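# Move six cart bottles upright into fridge, close door

## Task

Move all six bottles from the cart into the refrigerator so each one stands upright, then close the refrigerator door completely. The attempt fails if a glass bottle drops any real distance, if the door is swung open or closed violently, or if the robot topples or is left leaning. At the end the gripper must have released everything and the robot must have backed away.

## Robot and tools

ROBOT. TidyBot++: a wheeled base 0.54 m long, 0.50 m wide and 0.38 m tall on four driven casters, carrying a single seven-joint arm with a two-finger gripper. The shoulder sits 0.12 m ahead of the base centre and 0.68 m off the floor. Segments: upper arm 0.42 m, forearm 0.31 m, wrist-to-hand-point 0.31 m. Two cameras: base_camera, fixed at the front of the base, and wrist_camera, which looks along the hand. At the start the arm is folded with the hand pointing down; folded, it reaches up to 0.08 m past the base front and the elbow sits up to 1.15 m high.

FRAMES. All positions are in metres. Base frame: origin on the floor below the base centre, x ahead, y to the left, z up. The odometry frame is the base frame as it stood when the scene began. base_odometry gives x, y and a heading in rad (left positive, -3.142 to 3.142); it counts wheel rotation, so slip looks like travel and drift builds up. base_tilt is in degrees, positive when leaning forward or right.

move. Any mix of base, joints and target, plus optional speeds, cameras and blocking. Everything in one call starts together. A single action lasts at most 15 s.
- base: an object with any of translate_m (forward positive, -2 to 2 m), strafe_m (left positive, -2 to 2 m) and rotate_rad (counter-clockwise from above positive, -6.3 to 6.3 rad). These are offsets from where the base last reported itself, measured along its axes at that moment; they are not positions. A base move times out after 14 s.
- joints: an object of absolute targets by name, in rad. joint_1_rad, joint_3_rad, joint_5_rad and joint_7_rad have no limits and take the shorter way round, so send steps under half a turn. Other ranges: joint_2_rad ±2.249, joint_4_rad ±2.579, joint_6_rad ±2.099. joint_1_rad positive turns the arm clockwise seen from above, opposite to rotate_rad. gripper_pos runs from 0 (open, about 85 mm between pads) to 1 (closed); the gap is roughly 85 x (1 - gripper_pos) mm.
- target: one list of seven numbers [x, y, z, qw, qx, qy, qz], an absolute pose of the hand point (midway between the finger pads) in the base frame, metres plus a unit quaternion. The hand's z axis runs out along the fingers and they close along its y axis. With target, joints may carry gripper_pos and nothing else.
- speeds: top-speed caps for this action only: translate_m and strafe_m 0.05 to 0.5 m/s, rotate_rad 0.1 to 1.57 rad/s. For a combined translate and strafe, put the speed under just one of them.
- cameras: list drawn from base_camera, wrist_camera, all; omitted means all, [] means none.
- blocking: true (default) returns once everything is at rest; false returns in about half a second while motion continues.

wait: seconds from 0 to 10, optional cameras; returns early if running moves finish. stop: brakes all running motions; braked parts report stopped and may keep pressing. zoom_image: camera and region [x0, y0, x1, y1] in pixels, top-left origin, at most 504 by 504. read_manual: returns licence text only. finished_scene: takes scene, the number of the current scene; it ends the scene irreversibly, and the goal must hold with the robot gone.

RESULT LINES. move reads done or the worst status. base_status, joint_status and hand_status report done, moving, off_target (resting short and possibly still pushing), not_followed (target withheld by a check), contact_stop or time_out (uncommanded stops), torque_fault, or limit_stop_at_motor_heat. hand_pose is where the hand point is; hand_target is where it would be if all joints reached their targets. joint_positions, motor_effort (percent of maximum, peak in brackets), on_its_own (uncommanded behaviour), pictures (camera order of the images), earlier move (progress of a non-blocking move). Warnings: joint command not followed, pose unreachable, ARM HIT, MOTOR HOT, OVER-TEMPERATURE FAULT. Once a result shows a refusal, an uncommanded stop or a torque fault, the rest of that reply's move, wait and finished_scene calls are skipped.

ACCURACY. hand_status is done within 10 mm and 2 degrees; most moves land within about 3 cm. To correct, add (wanted position minus hand_pose) to the last target's x, y, z. For joints, resend each last command plus (wanted minus read). A held bottle makes the arm sag; correct it that way, and to hold still send hand_target back as the target, never hand_pose and never a joint's own reading. When a held object touches down, hand_pose stops falling while effort shifts only slightly. Camera images are the truth about where the hand really is.

HAZARDS. The arm does not steer around or slow for furniture and keeps pushing if blocked. Targets low, forward and close to the base can drive the arm into the base; no check prevents that. A straight-down hand reaches at most about 0.94 m high, and only near the base. Tipping risk: driving or turning while the arm is snagged above about 0.6 m, pulling or pushing sideways with a raised hand, swinging a stretched arm sideways. Back away or retract to recover a lean. Torque limits: 104.5 N m for joints 1 to 4, 51.3 for joints 5 to 7; exceeding one freezes the arm for 10 s. Long holding or stretched reaching heats motors until the arm sinks. Grip bottles gently; lower them onto shelves before opening, never release while moving. Move the door slowly with low speeds. Loose objects may occasionally get nudged.

Each tool is called after "Call:" as name(argument=value, ...) on one line, values as JSON.

## Session

Call:
move()

Scene clock: 0.00 s.
base_odometry: x=+0.000 y=+0.000 heading=+0.000
base_tilt: forward=-0.9 right=+0.4
base_status: not commanded
joint_positions: joint_1_rad=+0.027 joint_2_rad=-0.381 joint_3_rad=+3.161 joint_4_rad=-2.545 joint_5_rad=-0.023 joint_6_rad=-0.875 joint_7_rad=+1.589 gripper_pos=+0.000
joint_status: not commanded
motor_effort: joint_1_rad=+0 joint_2_rad=-1 joint_3_rad=+1 joint_4_rad=+15 joint_5_rad=-1 joint_6_rad=+1 joint_7_rad=+0
hand_pose: x=+0.2553 y=+0.0013 z=+0.5871 quat_wxyz=(-0.011, +0.998, -0.020, +0.051) (m; base frame)
hand_target: x=+0.2545 y=+0.0013 z=+0.5866 quat_wxyz=(-0.011, +0.998, -0.020, +0.051) (m; base frame)
hand_status: not commanded
pictures: base_camera, wrist_camera

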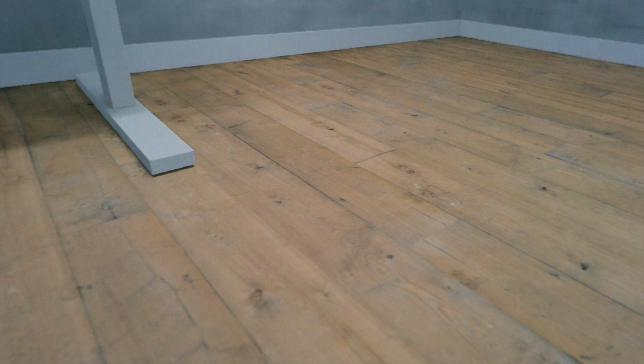

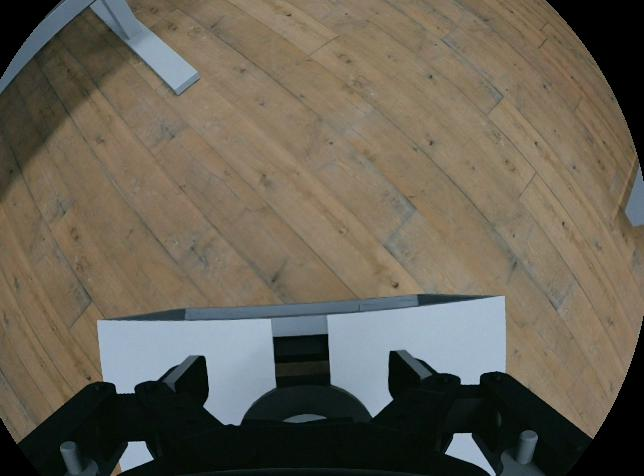

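Call:
move(joints={"joint_6_rad": 0.4})

Call:
move(base={"rotate_rad": 0.9})

Call:
move(base={"rotate_rad": 0.9})

Call:
move(base={"rotate_rad": 0.9})

Call:
move(base={"rotate_rad": 0.9})

Call:
move(base={"rotate_rad": 0.9})

Call:
move(base={"rotate_rad": 0.9})

Scene clock: 4.63 s.
move: done
base_odometry: x=+0.000 y=+0.000 heading=+0.000
base_tilt: forward=-0.8 right=+0.4
base_status: not commanded
joint_positions: joint_1_rad=+0.027 joint_2_rad=-0.381 joint_3_rad=+3.161 joint_4_rad=-2.542 joint_5_rad=-0.023 joint_6_rad=+0.373 joint_7_rad=+1.589 gripper_pos=+0.000
joint_status: all done
motor_effort: joint_1_rad=+0(0) joint_2_rad=-5(5) joint_3_rad=+1(2) joint_4_rad=+20(21) joint_5_rad=-1(1) joint_6_rad=+8(9) joint_7_rad=+1(1)
hand_pose: x=+0.5274 y=-0.0208 z=+0.8307 quat_wxyz=(+0.014, +0.779, -0.024, +0.626) (m; base frame)
hand_target: x=+0.5279 y=-0.0210 z=+0.8358 quat_wxyz=(+0.014, +0.772, -0.024, +0.635) (m; base frame)
hand_status: not commanded
pictures: base_camera, wrist_camera
camera_calibration:
wrist_camera: T_world_to_cam=[[-0.0816373, -0.996024, -0.0356676, 0.0506293], [-0.209945, 0.0521698, -0.97632, 0.984052], [0.974299, -0.0722159, -0.21337, -0.200557], [0, 0, 0, 1]] pos_world=[0.406133, -0.0153933, 0.919763]

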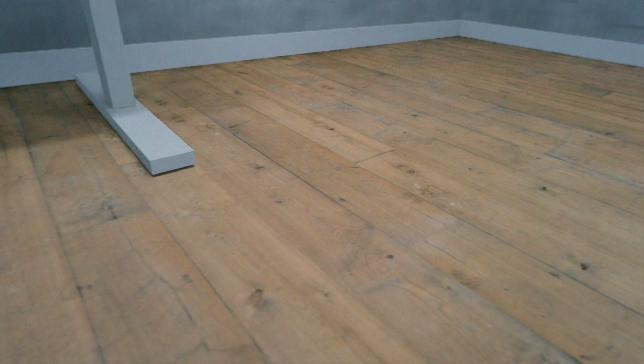

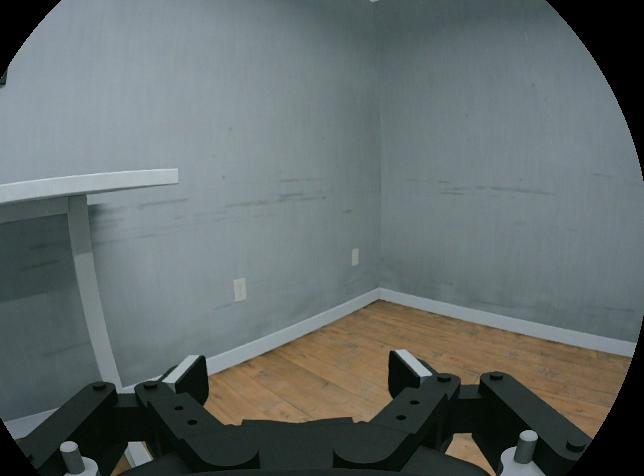

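Scene clock: 6.50 s.
move: done
base_odometry: x=+0.000 y=+0.000 heading=+0.900
base_tilt: forward=-0.8 right=+0.4
base_status: done
joint_positions: joint_1_rad=+0.027 joint_2_rad=-0.381 joint_3_rad=+3.161 joint_4_rad=-2.542 joint_5_rad=-0.023 joint_6_rad=+0.374 joint_7_rad=+1.589 gripper_pos=+0.000
joint_status: not commanded
motor_effort: joint_1_rad=+0(1) joint_2_rad=-5(6) joint_3_rad=+1(2) joint_4_rad=+20(21) joint_5_rad=+0(1) joint_6_rad=+9(9) joint_7_rad=+0(1)
hand_pose: x=+0.5275 y=-0.0208 z=+0.8309 quat_wxyz=(+0.014, +0.779, -0.024, +0.627) (m; base frame)
hand_target: x=+0.5279 y=-0.0210 z=+0.8358 quat_wxyz=(+0.014, +0.772, -0.024, +0.635) (m; base frame)
hand_status: not commanded
pictures: base_camera, wrist_camera
camera_calibration:
wrist_camera: T_world_to_cam=[[-0.0816302, -0.996024, -0.0356851, 0.0506433], [-0.209233, 0.0521326, -0.976475, 0.984031], [0.974453, -0.0722434, -0.212656, -0.201232], [0, 0, 0, 1]] pos_world=[0.406117, -0.0153958, 0.919896]

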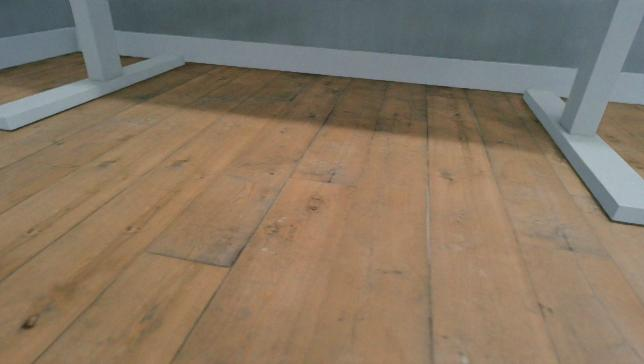

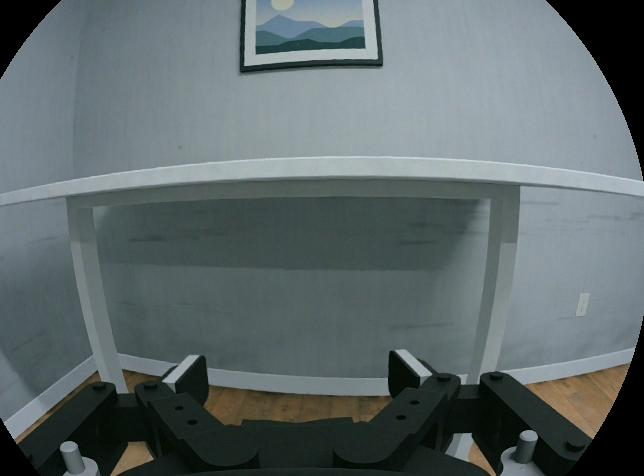

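Scene clock: 8.30 s.
move: done
base_odometry: x=+0.000 y=+0.000 heading=+1.799
base_tilt: forward=-0.9 right=+0.4
base_status: done
joint_positions: joint_1_rad=+0.027 joint_2_rad=-0.381 joint_3_rad=+3.161 joint_4_rad=-2.542 joint_5_rad=-0.023 joint_6_rad=+0.374 joint_7_rad=+1.589 gripper_pos=+0.000
joint_status: not commanded
motor_effort: joint_1_rad=+0(1) joint_2_rad=-5(6) joint_3_rad=+1(2) joint_4_rad=+20(21) joint_5_rad=+0(1) joint_6_rad=+9(9) joint_7_rad=+0(1)
hand_pose: x=+0.5275 y=-0.0208 z=+0.8309 quat_wxyz=(+0.014, +0.779, -0.024, +0.627) (m; base frame)
hand_target: x=+0.5279 y=-0.0210 z=+0.8358 quat_wxyz=(+0.014, +0.772, -0.024, +0.635) (m; base frame)
hand_status: not commanded
pictures: base_camera, wrist_camera
camera_calibration:
wrist_camera: T_world_to_cam=[[-0.0816302, -0.996024, -0.0356851, 0.0506433], [-0.209233, 0.0521326, -0.976475, 0.984031], [0.974453, -0.0722434, -0.212656, -0.201232], [0, 0, 0, 1]] pos_world=[0.406117, -0.0153958, 0.919896]

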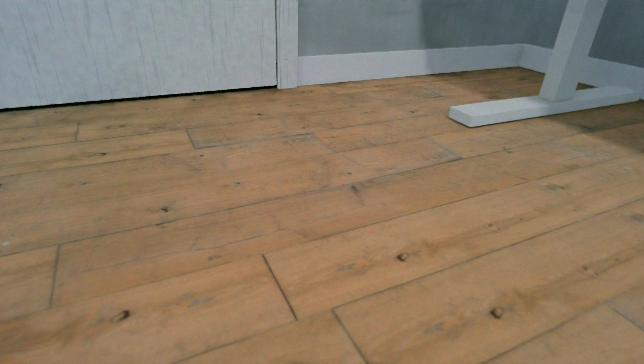

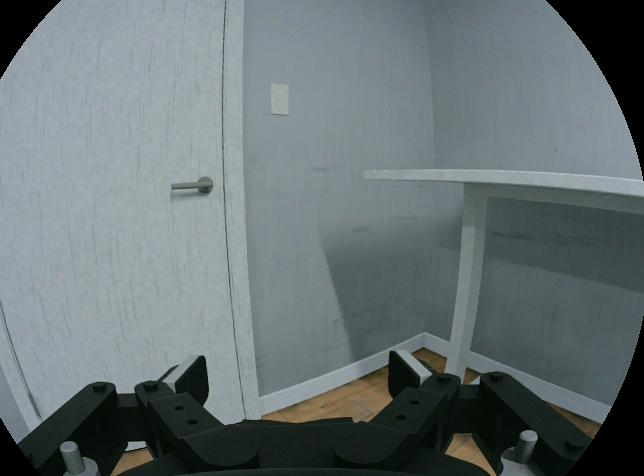

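Scene clock: 10.10 s.
move: done
base_odometry: x=+0.000 y=+0.000 heading=+2.699
base_tilt: forward=-0.8 right=+0.4
base_status: done
joint_positions: joint_1_rad=+0.027 joint_2_rad=-0.381 joint_3_rad=+3.161 joint_4_rad=-2.542 joint_5_rad=-0.023 joint_6_rad=+0.374 joint_7_rad=+1.589 gripper_pos=+0.000
joint_status: not commanded
motor_effort: joint_1_rad=+0(1) joint_2_rad=-5(6) joint_3_rad=+1(2) joint_4_rad=+20(21) joint_5_rad=+0(1) joint_6_rad=+8(9) joint_7_rad=+0(1)
hand_pose: x=+0.5275 y=-0.0208 z=+0.8309 quat_wxyz=(+0.014, +0.779, -0.024, +0.627) (m; base frame)
hand_target: x=+0.5279 y=-0.0210 z=+0.8358 quat_wxyz=(+0.014, +0.772, -0.024, +0.635) (m; base frame)
hand_status: not commanded
pictures: base_camera, wrist_camera
camera_calibration:
wrist_camera: T_world_to_cam=[[-0.0816296, -0.996024, -0.0356865, 0.0506445], [-0.209173, 0.0521295, -0.976488, 0.984029], [0.974466, -0.0722457, -0.212597, -0.201288], [0, 0, 0, 1]] pos_world=[0.406115, -0.015396, 0.919907]

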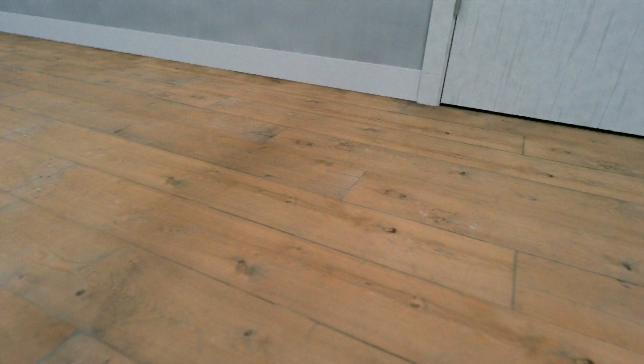

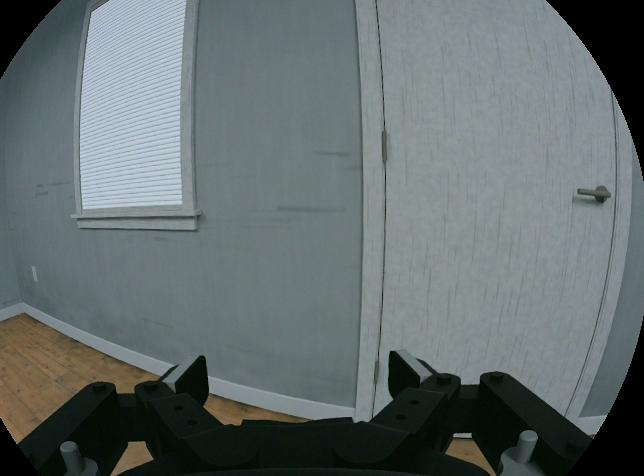

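Scene clock: 11.90 s.
move: done
base_odometry: x=+0.000 y=+0.000 heading=-2.685
base_tilt: forward=-0.8 right=+0.4
base_status: done
joint_positions: joint_1_rad=+0.027 joint_2_rad=-0.381 joint_3_rad=+3.161 joint_4_rad=-2.542 joint_5_rad=-0.023 joint_6_rad=+0.374 joint_7_rad=+1.589 gripper_pos=+0.000
joint_status: not commanded
motor_effort: joint_1_rad=+0(1) joint_2_rad=-5(6) joint_3_rad=+1(2) joint_4_rad=+20(21) joint_5_rad=+0(1) joint_6_rad=+8(9) joint_7_rad=+1(1)
hand_pose: x=+0.5275 y=-0.0208 z=+0.8309 quat_wxyz=(+0.014, +0.779, -0.024, +0.627) (m; base frame)
hand_target: x=+0.5279 y=-0.0210 z=+0.8358 quat_wxyz=(+0.014, +0.772, -0.024, +0.635) (m; base frame)
hand_status: not commanded
pictures: base_camera, wrist_camera
camera_calibration:
wrist_camera: T_world_to_cam=[[-0.0816296, -0.996024, -0.0356865, 0.0506445], [-0.209173, 0.0521295, -0.976488, 0.984029], [0.974466, -0.0722457, -0.212597, -0.201288], [0, 0, 0, 1]] pos_world=[0.406115, -0.015396, 0.919907]

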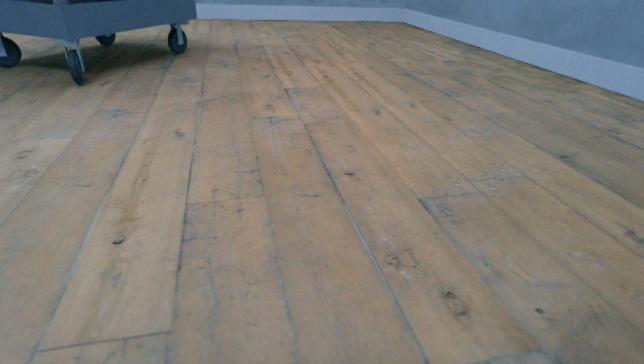

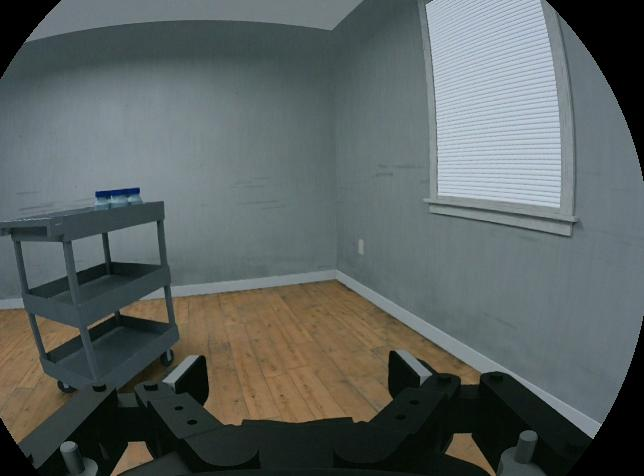

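Scene clock: 13.70 s.
move: done
base_odometry: x=+0.000 y=+0.000 heading=-1.785
base_tilt: forward=-0.9 right=+0.3
base_status: done
joint_positions: joint_1_rad=+0.027 joint_2_rad=-0.381 joint_3_rad=+3.161 joint_4_rad=-2.542 joint_5_rad=-0.023 joint_6_rad=+0.374 joint_7_rad=+1.589 gripper_pos=+0.000
joint_status: not commanded
motor_effort: joint_1_rad=+0(1) joint_2_rad=-5(6) joint_3_rad=+1(2) joint_4_rad=+20(21) joint_5_rad=+0(1) joint_6_rad=+9(9) joint_7_rad=+0(1)
hand_pose: x=+0.5275 y=-0.0208 z=+0.8309 quat_wxyz=(+0.014, +0.779, -0.024, +0.627) (m; base frame)
hand_target: x=+0.5279 y=-0.0210 z=+0.8358 quat_wxyz=(+0.014, +0.772, -0.024, +0.635) (m; base frame)
hand_status: not commanded
pictures: base_camera, wrist_camera
camera_calibration:
wrist_camera: T_world_to_cam=[[-0.0816296, -0.996024, -0.0356865, 0.0506445], [-0.209173, 0.0521295, -0.976488, 0.984029], [0.974466, -0.0722457, -0.212597, -0.201288], [0, 0, 0, 1]] pos_world=[0.406115, -0.015396, 0.919907]

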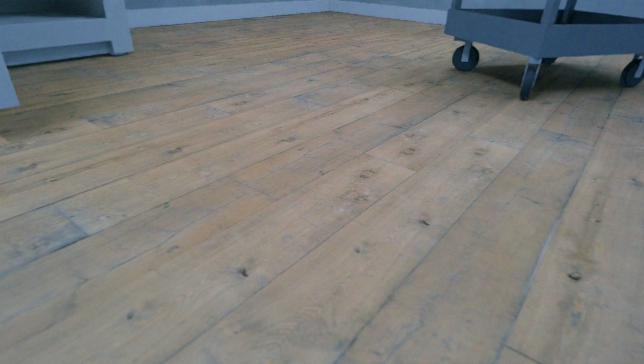

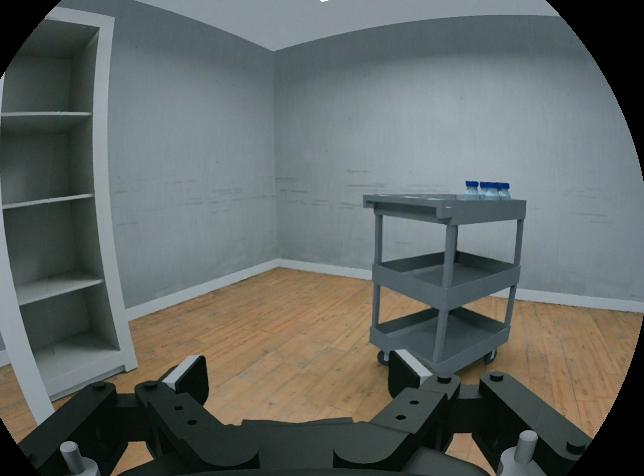

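Scene clock: 15.50 s.
move: done
base_odometry: x=+0.000 y=+0.000 heading=-0.885
base_tilt: forward=-0.8 right=+0.4
base_status: done
joint_positions: joint_1_rad=+0.027 joint_2_rad=-0.381 joint_3_rad=+3.161 joint_4_rad=-2.542 joint_5_rad=-0.023 joint_6_rad=+0.374 joint_7_rad=+1.589 gripper_pos=+0.000
joint_status: not commanded
motor_effort: joint_1_rad=+0(1) joint_2_rad=-5(6) joint_3_rad=+1(2) joint_4_rad=+20(21) joint_5_rad=-1(1) joint_6_rad=+9(9) joint_7_rad=+0(1)
hand_pose: x=+0.5275 y=-0.0208 z=+0.8309 quat_wxyz=(+0.014, +0.779, -0.024, +0.627) (m; base frame)
hand_target: x=+0.5279 y=-0.0210 z=+0.8358 quat_wxyz=(+0.014, +0.772, -0.024, +0.635) (m; base frame)
hand_status: not commanded
pictures: base_camera, wrist_camera
camera_calibration:
wrist_camera: T_world_to_cam=[[-0.081629, -0.996024, -0.035688, 0.0506457], [-0.209114, 0.0521264, -0.976501, 0.984028], [0.974478, -0.072248, -0.212537, -0.201345], [0, 0, 0, 1]] pos_world=[0.406114, -0.0153962, 0.919918]

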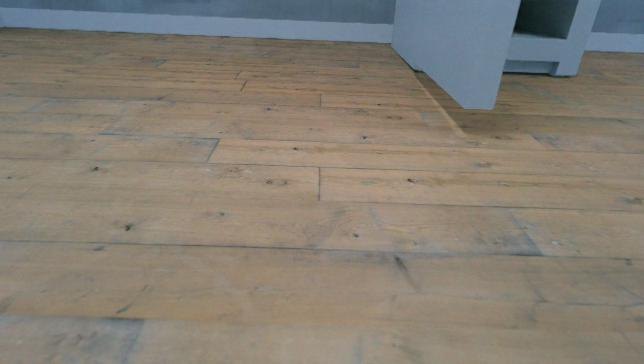

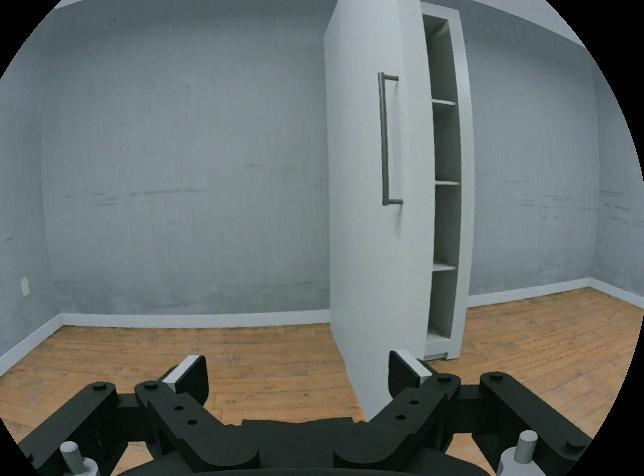

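Call:
move(base={"rotate_rad": -0.45})

Call:
zoom_image(camera="wrist_camera", region=[100, 0, 600, 400])

Scene clock: 18.30 s.
move: done
base_odometry: x=+0.000 y=+0.000 heading=-1.334
base_tilt: forward=-0.9 right=+0.4
base_status: done
joint_positions: joint_1_rad=+0.027 joint_2_rad=-0.381 joint_3_rad=+3.161 joint_4_rad=-2.542 joint_5_rad=-0.023 joint_6_rad=+0.374 joint_7_rad=+1.589 gripper_pos=+0.000
joint_status: not commanded
motor_effort: joint_1_rad=+0(1) joint_2_rad=-5(5) joint_3_rad=+1(2) joint_4_rad=+20(21) joint_5_rad=-1(1) joint_6_rad=+9(9) joint_7_rad=+1(1)
hand_pose: x=+0.5275 y=-0.0208 z=+0.8309 quat_wxyz=(+0.014, +0.779, -0.024, +0.627) (m; base frame)
hand_target: x=+0.5279 y=-0.0210 z=+0.8358 quat_wxyz=(+0.014, +0.772, -0.024, +0.635) (m; base frame)
hand_status: not commanded
pictures: base_camera, wrist_camera
camera_calibration:
wrist_camera: T_world_to_cam=[[-0.081629, -0.996024, -0.035688, 0.0506457], [-0.209114, 0.0521264, -0.976501, 0.984028], [0.974478, -0.072248, -0.212537, -0.201345], [0, 0, 0, 1]] pos_world=[0.406114, -0.0153962, 0.919918]

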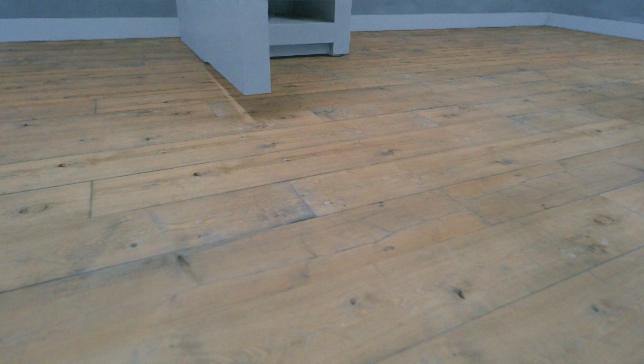

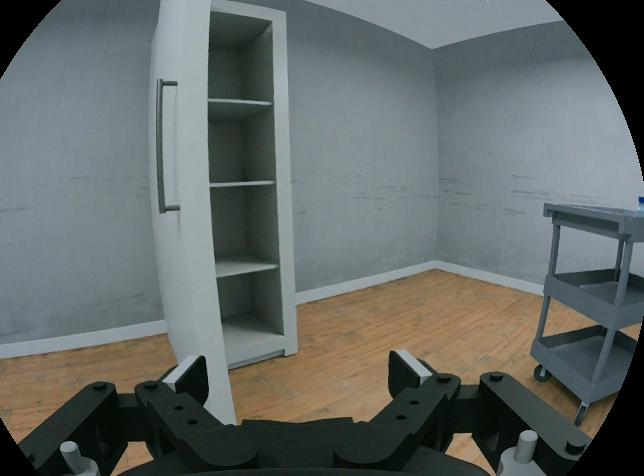

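Scaled by 1.008.

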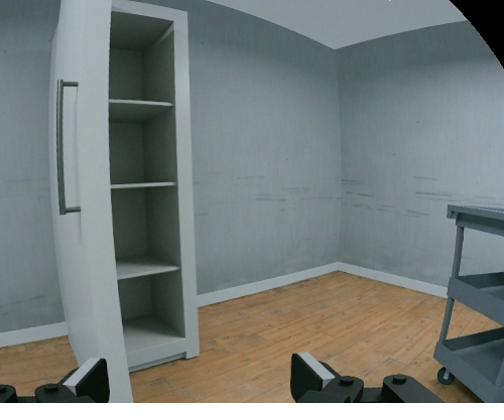

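Call:
move(base={"translate_m": 0.228, "strafe_m": -1.187, "rotate_rad": -0.4})

Call:
zoom_image(camera="wrist_camera", region=[150, 100, 500, 360])

Scene clock: 29.50 s.
move: done
base_odometry: x=-1.101 y=-0.500 heading=-1.735
base_tilt: forward=-0.9 right=+0.4
base_status: done
joint_positions: joint_1_rad=+0.027 joint_2_rad=-0.381 joint_3_rad=+3.161 joint_4_rad=-2.542 joint_5_rad=-0.023 joint_6_rad=+0.375 joint_7_rad=+1.589 gripper_pos=+0.000
joint_status: not commanded
motor_effort: joint_1_rad=+0(2) joint_2_rad=-5(6) joint_3_rad=+1(4) joint_4_rad=+20(21) joint_5_rad=-1(1) joint_6_rad=+9(9) joint_7_rad=+1(1)
hand_pose: x=+0.5275 y=-0.0208 z=+0.8311 quat_wxyz=(+0.014, +0.779, -0.024, +0.627) (m; base frame)
hand_target: x=+0.5279 y=-0.0210 z=+0.8358 quat_wxyz=(+0.014, +0.772, -0.024, +0.635) (m; base frame)
hand_status: not commanded
pictures: base_camera, wrist_camera
camera_calibration:
wrist_camera: T_world_to_cam=[[-0.0816231, -0.996024, -0.0357025, 0.0506574], [-0.20852, 0.0520953, -0.97663, 0.98401], [0.974606, -0.0722709, -0.211943, -0.201907], [0, 0, 0, 1]] pos_world=[0.4061, -0.0153983, 0.920029]

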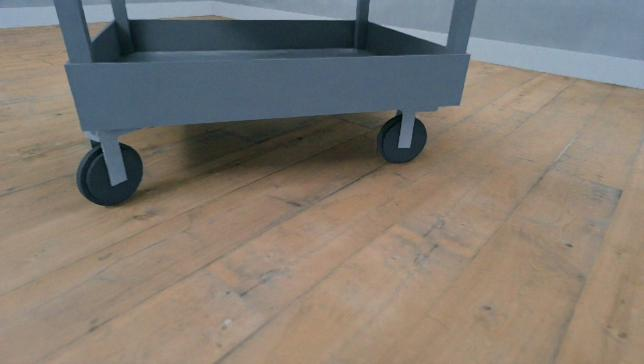

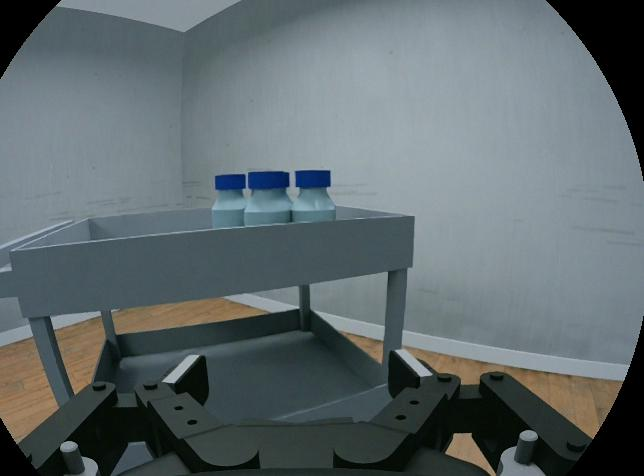

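Scaled by 1.440.

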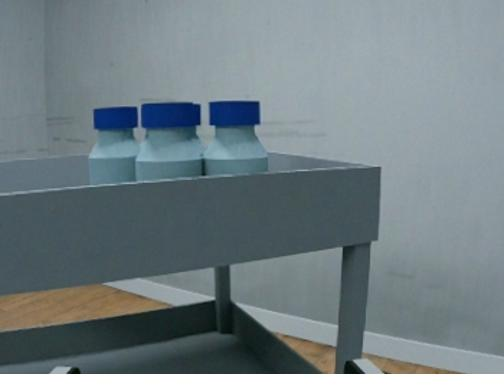

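Call:
move(joints={"joint_1_rad": 0, "joint_2_rad": 0.108, "joint_3_rad": 3.1416, "joint_4_rad": -0.694, "joint_5_rad": 0, "joint_6_rad": -1.6})

Scene clock: 37.17 s.
move: done
base_odometry: x=-1.101 y=-0.500 heading=-1.735
base_tilt: forward=-0.8 right=+0.4
base_status: not commanded
joint_positions: joint_1_rad=+0.027 joint_2_rad=+0.093 joint_3_rad=+3.161 joint_4_rad=-0.701 joint_5_rad=-0.023 joint_6_rad=-1.559 joint_7_rad=+1.589 gripper_pos=+0.000
joint_status: all done
motor_effort: joint_1_rad=+0(1) joint_2_rad=-18(19) joint_3_rad=+1(2) joint_4_rad=+16(24) joint_5_rad=+0(2) joint_6_rad=+7(9) joint_7_rad=+0(1)
hand_pose: x=+0.6033 y=-0.0132 z=+1.1018 quat_wxyz=(+0.003, +0.923, -0.008, +0.384) (m; base frame)
hand_target: x=+0.6001 y=+0.0013 z=+1.0887 quat_wxyz=(+0.003, +0.932, +0.009, +0.361) (m; base frame)
hand_status: not commanded
pictures: base_camera, wrist_camera
camera_calibration:
wrist_camera: T_world_to_cam=[[-0.0555271, -0.99841, -0.00966216, 0.02967], [-0.701586, 0.0459008, -0.711105, 1.26855], [0.710418, -0.0327067, -0.703019, 0.483155], [0, 0, 0, 1]] pos_world=[0.548402, -0.0128021, 1.24203]

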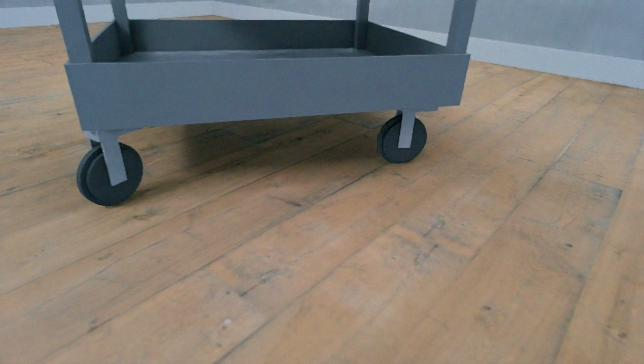

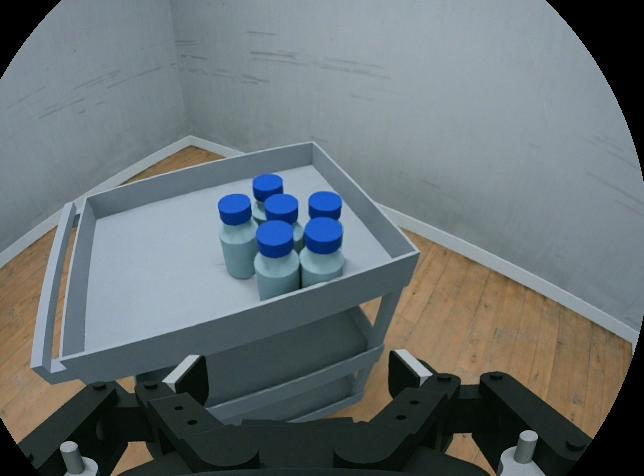

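Call:
zoom_image(camera="wrist_camera", region=[190, 150, 390, 310])

Scaled by 2.520.

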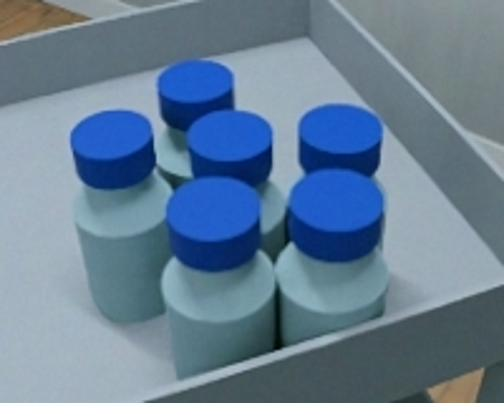

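Call:
move(base={"translate_m": 0.19, "strafe_m": -0.047}, joints={"joint_2_rad": 0.1465, "joint_4_rad": -0.9477, "joint_6_rad": -1.262})

Call:
zoom_image(camera="wrist_camera", region=[100, 140, 500, 440])

Scene clock: 61.13 s.
move: done
base_odometry: x=-1.178 y=-0.680 heading=-1.735
base_tilt: forward=-0.8 right=+0.4
base_status: done
joint_positions: joint_1_rad=+0.026 joint_2_rad=+0.158 joint_3_rad=+3.161 joint_4_rad=-0.941 joint_5_rad=-0.023 joint_6_rad=-1.292 joint_7_rad=+1.589 gripper_pos=+0.000
joint_status: all done
motor_effort: joint_1_rad=+0(1) joint_2_rad=-23(30) joint_3_rad=+1(2) joint_4_rad=+20(22) joint_5_rad=-1(2) joint_6_rad=+6(7) joint_7_rad=+0(1)
hand_pose: x=+0.6775 y=-0.0159 z=+1.0125 quat_wxyz=(+0.002, +0.930, -0.011, +0.367) (m; base frame)
hand_target: x=+0.6799 y=+0.0013 z=+1.0222 quat_wxyz=(+0.004, +0.924, +0.009, +0.383) (m; base frame)
hand_status: not commanded
pictures: base_camera, wrist_camera
camera_calibration:
wrist_camera: T_world_to_cam=[[-0.0595848, -0.998157, -0.0114571, 0.0347938], [-0.728253, 0.0513169, -0.683385, 1.24737], [0.682713, -0.0323756, -0.729969, 0.413617], [0, 0, 0, 1]] pos_world=[0.628091, -0.0158903, 1.15476]

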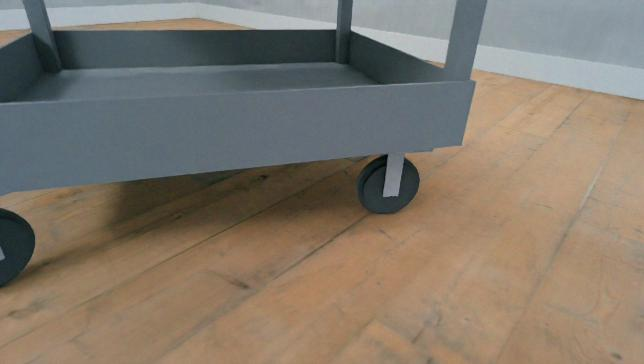

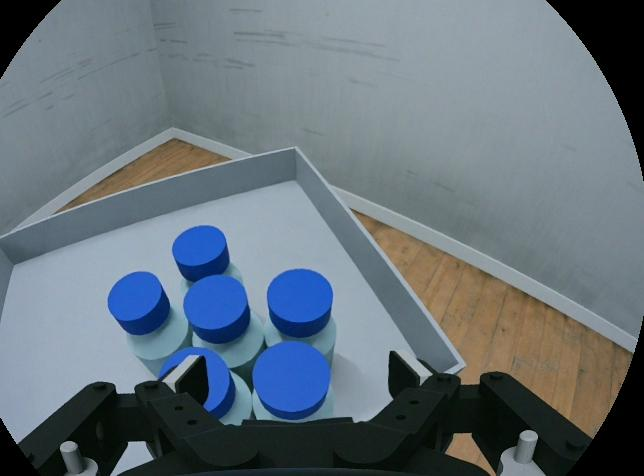

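Scaled by 1.260.

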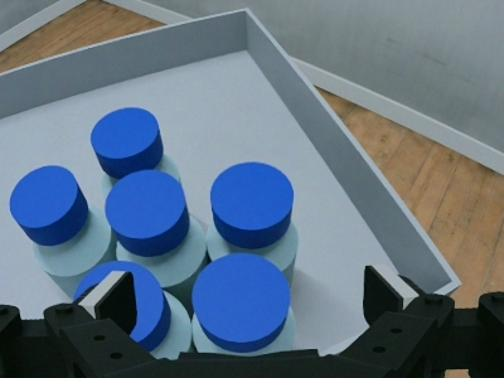

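Call:
move(base={"translate_m": 0.181, "strafe_m": -0.437, "rotate_rad": 0.7}, joints={"gripper_pos": 0.15})

Call:
zoom_image(camera="wrist_camera", region=[100, 140, 500, 440])

Scene clock: 75.20 s.
move: done
base_odometry: x=-1.639 y=-0.787 heading=-1.035
base_tilt: forward=-0.8 right=+0.4
base_status: done
joint_positions: joint_1_rad=+0.011 joint_2_rad=+0.157 joint_3_rad=+3.154 joint_4_rad=-0.941 joint_5_rad=-0.022 joint_6_rad=-1.289 joint_7_rad=+1.589 gripper_pos=+0.150
joint_status: all done
motor_effort: joint_1_rad=+0(4) joint_2_rad=-23(26) joint_3_rad=+1(3) joint_4_rad=+20(21) joint_5_rad=-1(2) joint_6_rad=+6(7) joint_7_rad=+1(1)
hand_pose: x=+0.6782 y=-0.0044 z=+1.0137 quat_wxyz=(-0.003, +0.930, -0.001, +0.369) (m; base frame)
hand_target: x=+0.6799 y=+0.0013 z=+1.0222 quat_wxyz=(+0.004, +0.924, +0.009, +0.383) (m; base frame)
hand_status: not commanded
pictures: base_camera, wrist_camera
camera_calibration:
wrist_camera: T_world_to_cam=[[-0.0384787, -0.999182, -0.0124561, 0.0329753], [-0.726249, 0.0365257, -0.68646, 1.24977], [0.686354, -0.0173679, -0.72706, 0.409058], [0, 0, 0, 1]] pos_world=[0.628155, -0.00559592, 1.15574]

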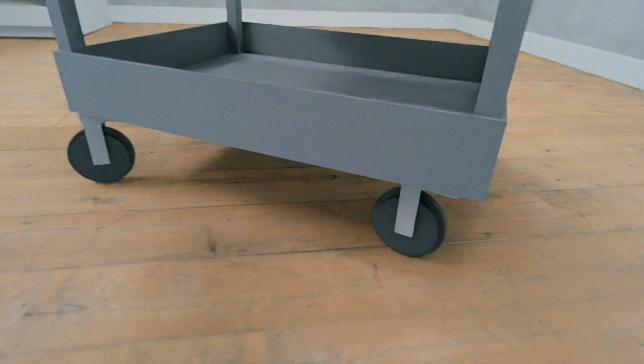

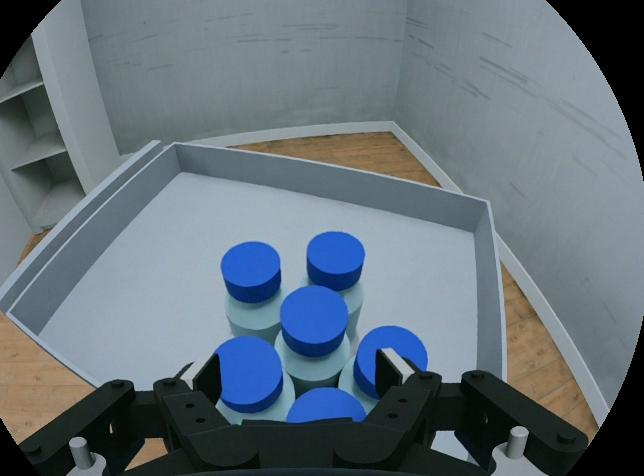

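Scaled by 1.260.

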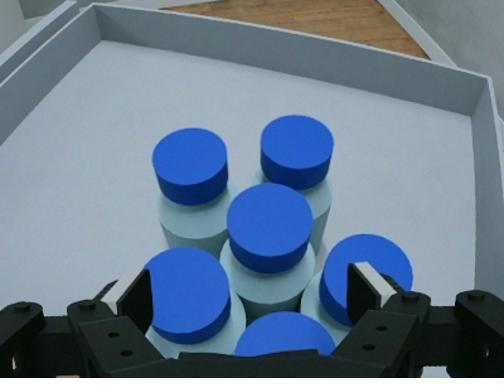

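Call:
move(base={"strafe_m": -0.019}, cameras=[])

Call:
move(joints={"joint_2_rad": 0.0842, "joint_4_rad": -1.3486, "joint_6_rad": -0.9232})

Call:
zoom_image(camera="wrist_camera", region=[100, 140, 500, 476])

Scene clock: 81.97 s.
move: done
base_odometry: x=-1.656 y=-0.796 heading=-1.035
base_tilt: forward=-0.9 right=+0.4
base_status: done
joint_positions: joint_1_rad=+0.009 joint_2_rad=+0.157 joint_3_rad=+3.154 joint_4_rad=-0.941 joint_5_rad=-0.022 joint_6_rad=-1.289 joint_7_rad=+1.589 gripper_pos=+0.150
joint_status: not commanded
motor_effort: joint_1_rad=+0(4) joint_2_rad=-23(24) joint_3_rad=+1(3) joint_4_rad=+19(20) joint_5_rad=+0(2) joint_6_rad=+6(6) joint_7_rad=+0(1)
hand_pose: x=+0.6782 y=-0.0030 z=+1.0137 quat_wxyz=(-0.003, +0.930, +0.000, +0.369) (m; base frame)
hand_target: x=+0.6799 y=+0.0013 z=+1.0222 quat_wxyz=(+0.004, +0.924, +0.009, +0.383) (m; base frame)
hand_status: not commanded
pictures: none
No camera images: "cameras" was empty.

Scene clock: 83.83 s.
move: done
base_odometry: x=-1.656 y=-0.796 heading=-1.035
base_tilt: forward=-0.9 right=+0.4
base_status: not commanded
joint_positions: joint_1_rad=+0.009 joint_2_rad=+0.093 joint_3_rad=+3.154 joint_4_rad=-1.335 joint_5_rad=-0.022 joint_6_rad=-0.954 joint_7_rad=+1.589 gripper_pos=+0.150
joint_status: all done
motor_effort: joint_1_rad=+0(2) joint_2_rad=-23(25) joint_3_rad=+1(2) joint_4_rad=+21(22) joint_5_rad=+0(2) joint_6_rad=+6(7) joint_7_rad=+1(1)
hand_pose: x=+0.6838 y=-0.0046 z=+0.9193 quat_wxyz=(-0.003, +0.929, -0.004, +0.370) (m; base frame)
hand_target: x=+0.6859 y=+0.0013 z=+0.9242 quat_wxyz=(+0.004, +0.924, +0.009, +0.383) (m; base frame)
hand_status: not commanded
pictures: base_camera, wrist_camera
camera_calibration:
wrist_camera: T_world_to_cam=[[-0.043079, -0.998951, -0.0155549, 0.037836], [-0.723281, 0.0419239, -0.68928, 1.18964], [0.689209, -0.0184429, -0.724328, 0.33212], [0, 0, 0, 1]] pos_world=[0.633172, -0.00595261, 1.06115]

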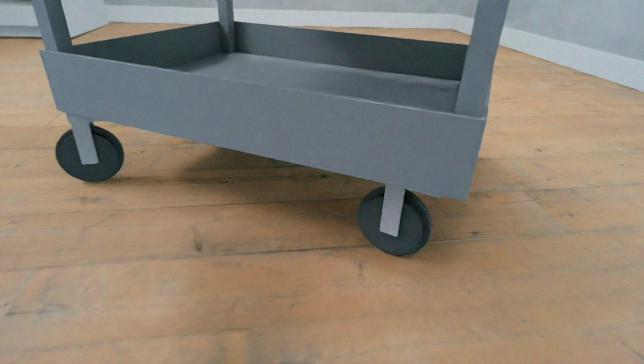

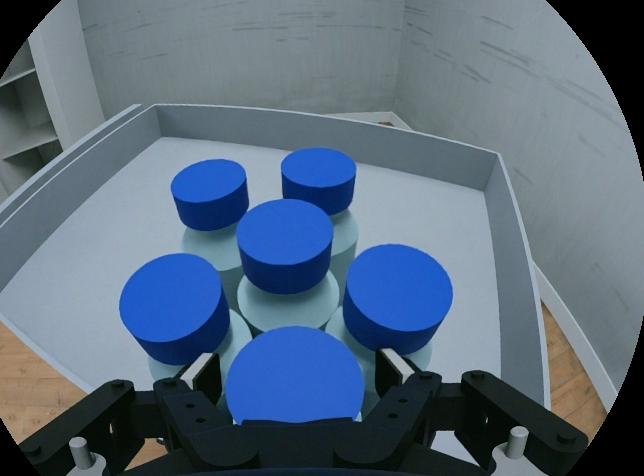

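Scaled by 1.260.

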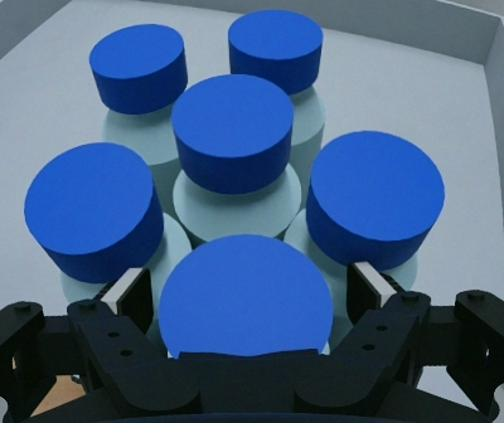

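Call:
move(joints={"joint_2_rad": 0.0812, "joint_4_rad": -1.3843, "joint_6_rad": -0.88}, cameras=[])

Call:
move(joints={"gripper_pos": 0.55})

Scene clock: 88.07 s.
move: done
base_odometry: x=-1.656 y=-0.796 heading=-1.035
base_tilt: forward=-0.9 right=+0.4
base_status: not commanded
joint_positions: joint_1_rad=+0.009 joint_2_rad=+0.090 joint_3_rad=+3.154 joint_4_rad=-1.372 joint_5_rad=-0.022 joint_6_rad=-0.911 joint_7_rad=+1.589 gripper_pos=+0.150
joint_status: all done
motor_effort: joint_1_rad=+0(0) joint_2_rad=-22(25) joint_3_rad=+1(1) joint_4_rad=+22(23) joint_5_rad=+0(1) joint_6_rad=+7(7) joint_7_rad=+0(1)
hand_pose: x=+0.6857 y=-0.0048 z=+0.9112 quat_wxyz=(-0.003, +0.927, -0.004, +0.375) (m; base frame)
hand_target: x=+0.6882 y=+0.0013 z=+0.9165 quat_wxyz=(+0.004, +0.922, +0.008, +0.388) (m; base frame)
hand_status: not commanded
pictures: none
No camera images: "cameras" was empty.

Scene clock: 88.83 s.
move: off_target
base_odometry: x=-1.656 y=-0.796 heading=-1.035
base_tilt: forward=-0.8 right=+0.4
base_status: not commanded
joint_positions: joint_1_rad=+0.009 joint_2_rad=+0.090 joint_3_rad=+3.154 joint_4_rad=-1.373 joint_5_rad=-0.022 joint_6_rad=-0.907 joint_7_rad=+1.589 gripper_pos=+0.421
joint_status: gripper_pos off_target (ended at +0.421, target +0.550)
motor_effort: joint_1_rad=+0(1) joint_2_rad=-22(23) joint_3_rad=+1(2) joint_4_rad=+22(23) joint_5_rad=-1(2) joint_6_rad=+7(7) joint_7_rad=+0(1)
hand_pose: x=+0.6864 y=-0.0049 z=+0.9118 quat_wxyz=(-0.003, +0.926, -0.004, +0.376) (m; base frame)
hand_target: x=+0.6882 y=+0.0013 z=+0.9165 quat_wxyz=(+0.004, +0.922, +0.008, +0.388) (m; base frame)
hand_status: not commanded
pictures: base_camera, wrist_camera
camera_calibration:
wrist_camera: T_world_to_cam=[[-0.0438934, -0.998908, -0.0160237, 0.0385507], [-0.714172, 0.0425893, -0.698674, 1.18874], [0.698593, -0.0192235, -0.715261, 0.310139], [0, 0, 0, 1]] pos_world=[0.633993, -0.00615688, 1.05299]

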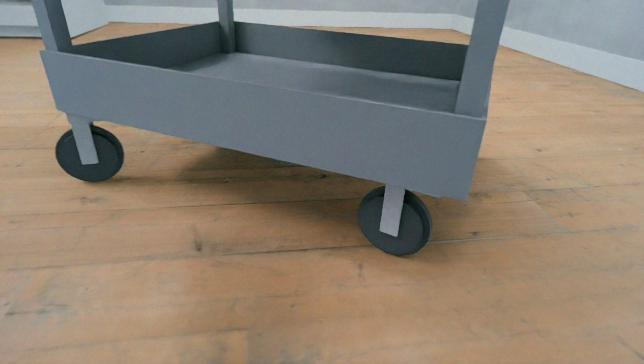

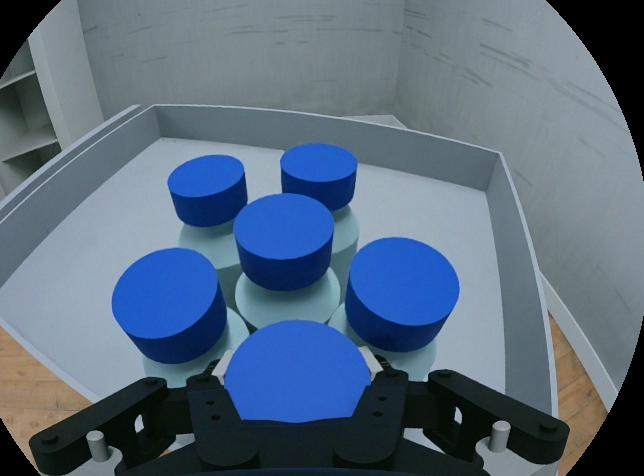

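Call:
move(joints={"gripper_pos": 0.7}, cameras=[])

Call:
move(joints={"joint_2_rad": 0.15, "joint_4_rad": -0.8701, "joint_6_rad": -1.3254})

Scene clock: 91.43 s.
move: off_target
base_odometry: x=-1.656 y=-0.796 heading=-1.035
base_tilt: forward=-0.8 right=+0.4
base_status: not commanded
joint_positions: joint_1_rad=+0.009 joint_2_rad=+0.090 joint_3_rad=+3.154 joint_4_rad=-1.373 joint_5_rad=-0.022 joint_6_rad=-0.907 joint_7_rad=+1.589 gripper_pos=+0.421
joint_status: gripper_pos off_target (ended at +0.421, target +0.700)
motor_effort: joint_1_rad=+0(0) joint_2_rad=-23(23) joint_3_rad=+1(1) joint_4_rad=+22(22) joint_5_rad=-1(1) joint_6_rad=+7(7) joint_7_rad=+0(1)
hand_pose: x=+0.6864 y=-0.0049 z=+0.9118 quat_wxyz=(-0.003, +0.926, -0.004, +0.376) (m; base frame)
hand_target: x=+0.6882 y=+0.0013 z=+0.9165 quat_wxyz=(+0.004, +0.922, +0.008, +0.388) (m; base frame)
hand_status: not commanded
pictures: none
No camera images: "cameras" was empty.

Scene clock: 93.47 s.
move: done
base_odometry: x=-1.656 y=-0.796 heading=-1.035
base_tilt: forward=-0.8 right=+0.4
base_status: not commanded
joint_positions: joint_1_rad=+0.009 joint_2_rad=+0.156 joint_3_rad=+3.154 joint_4_rad=-0.890 joint_5_rad=-0.022 joint_6_rad=-1.297 joint_7_rad=+1.589 gripper_pos=+0.421
joint_status: all done
motor_effort: joint_1_rad=+0(1) joint_2_rad=-27(30) joint_3_rad=+1(2) joint_4_rad=+23(27) joint_5_rad=+0(1) joint_6_rad=+8(10) joint_7_rad=+0(2)
hand_pose: x=+0.6798 y=-0.0030 z=+1.0377 quat_wxyz=(-0.003, +0.921, +0.001, +0.389) (m; base frame)
hand_target: x=+0.6722 y=+0.0013 z=+1.0446 quat_wxyz=(+0.004, +0.922, +0.008, +0.388) (m; base frame)
hand_status: not commanded
pictures: base_camera, wrist_camera
camera_calibration:
wrist_camera: T_world_to_cam=[[-0.0351581, -0.999297, -0.0130315, 0.0330659], [-0.695385, 0.0338267, -0.717841, 1.27901], [0.717777, -0.016176, -0.696085, 0.371914], [0, 0, 0, 1]] pos_world=[0.623615, -0.00420592, 1.17744]

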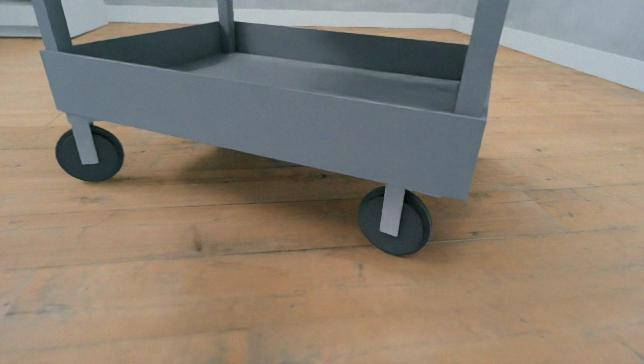

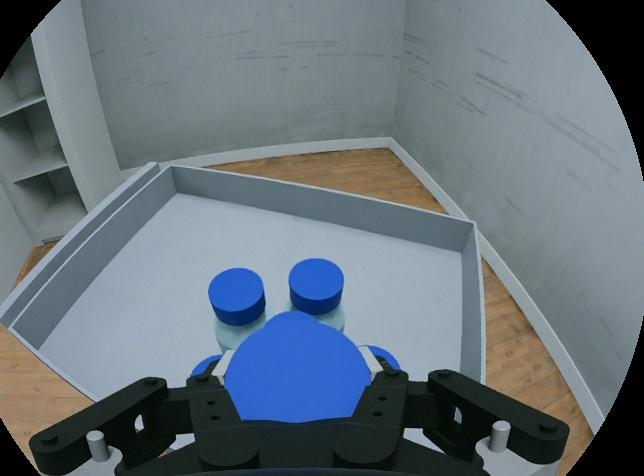

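Call:
move(base={"translate_m": 0.337, "strafe_m": 1.145})

Call:
zoom_image(camera="wrist_camera", region=[100, 0, 600, 400])

Scene clock: 100.70 s.
move: done
base_odometry: x=-0.499 y=-0.501 heading=-1.035
base_tilt: forward=-0.9 right=+0.4
base_status: done
joint_positions: joint_1_rad=+0.008 joint_2_rad=+0.160 joint_3_rad=+3.153 joint_4_rad=-0.888 joint_5_rad=-0.022 joint_6_rad=-1.303 joint_7_rad=+1.589 gripper_pos=+0.421
joint_status: not commanded
motor_effort: joint_1_rad=+0(3) joint_2_rad=-26(27) joint_3_rad=+1(3) joint_4_rad=+22(23) joint_5_rad=-1(2) joint_6_rad=+9(9) joint_7_rad=+1(2)
hand_pose: x=+0.6798 y=-0.0026 z=+1.0354 quat_wxyz=(-0.003, +0.923, +0.001, +0.385) (m; base frame)
hand_target: x=+0.6722 y=+0.0013 z=+1.0446 quat_wxyz=(+0.004, +0.922, +0.008, +0.388) (m; base frame)
hand_status: not commanded
pictures: base_camera, wrist_camera
camera_calibration:
wrist_camera: T_world_to_cam=[[-0.0343108, -0.999333, -0.0125035, 0.032379], [-0.70082, 0.0329774, -0.712575, 1.27549], [0.712513, -0.0156863, -0.701484, 0.379517], [0, 0, 0, 1]] pos_world=[0.624588, -0.00375165, 1.17551]

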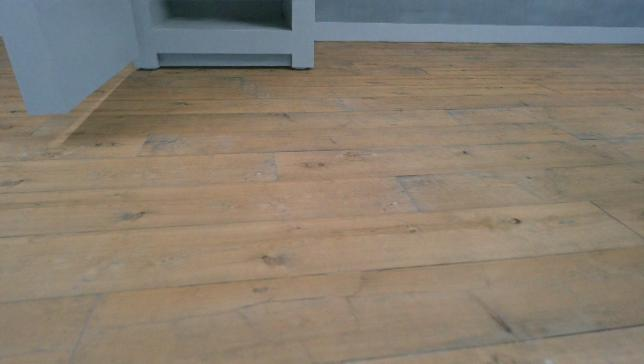

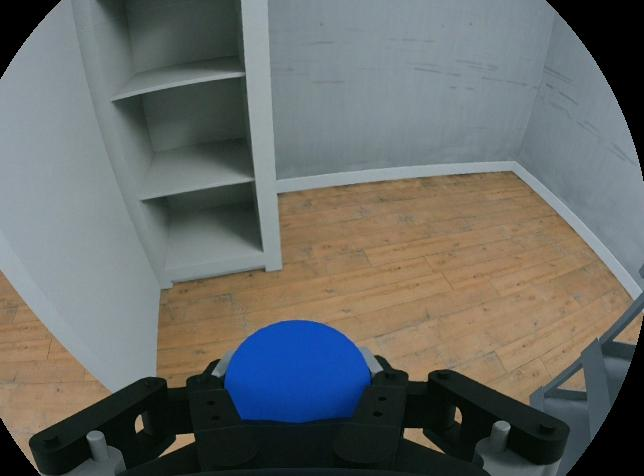

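Scaled by 1.008.

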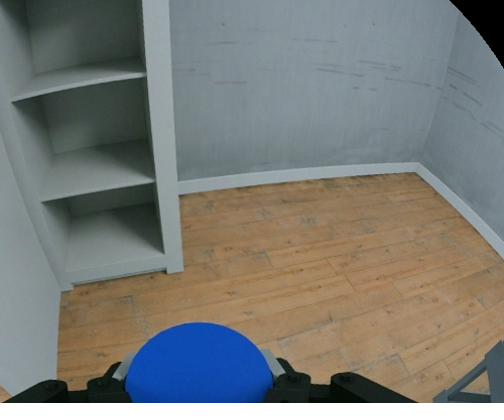

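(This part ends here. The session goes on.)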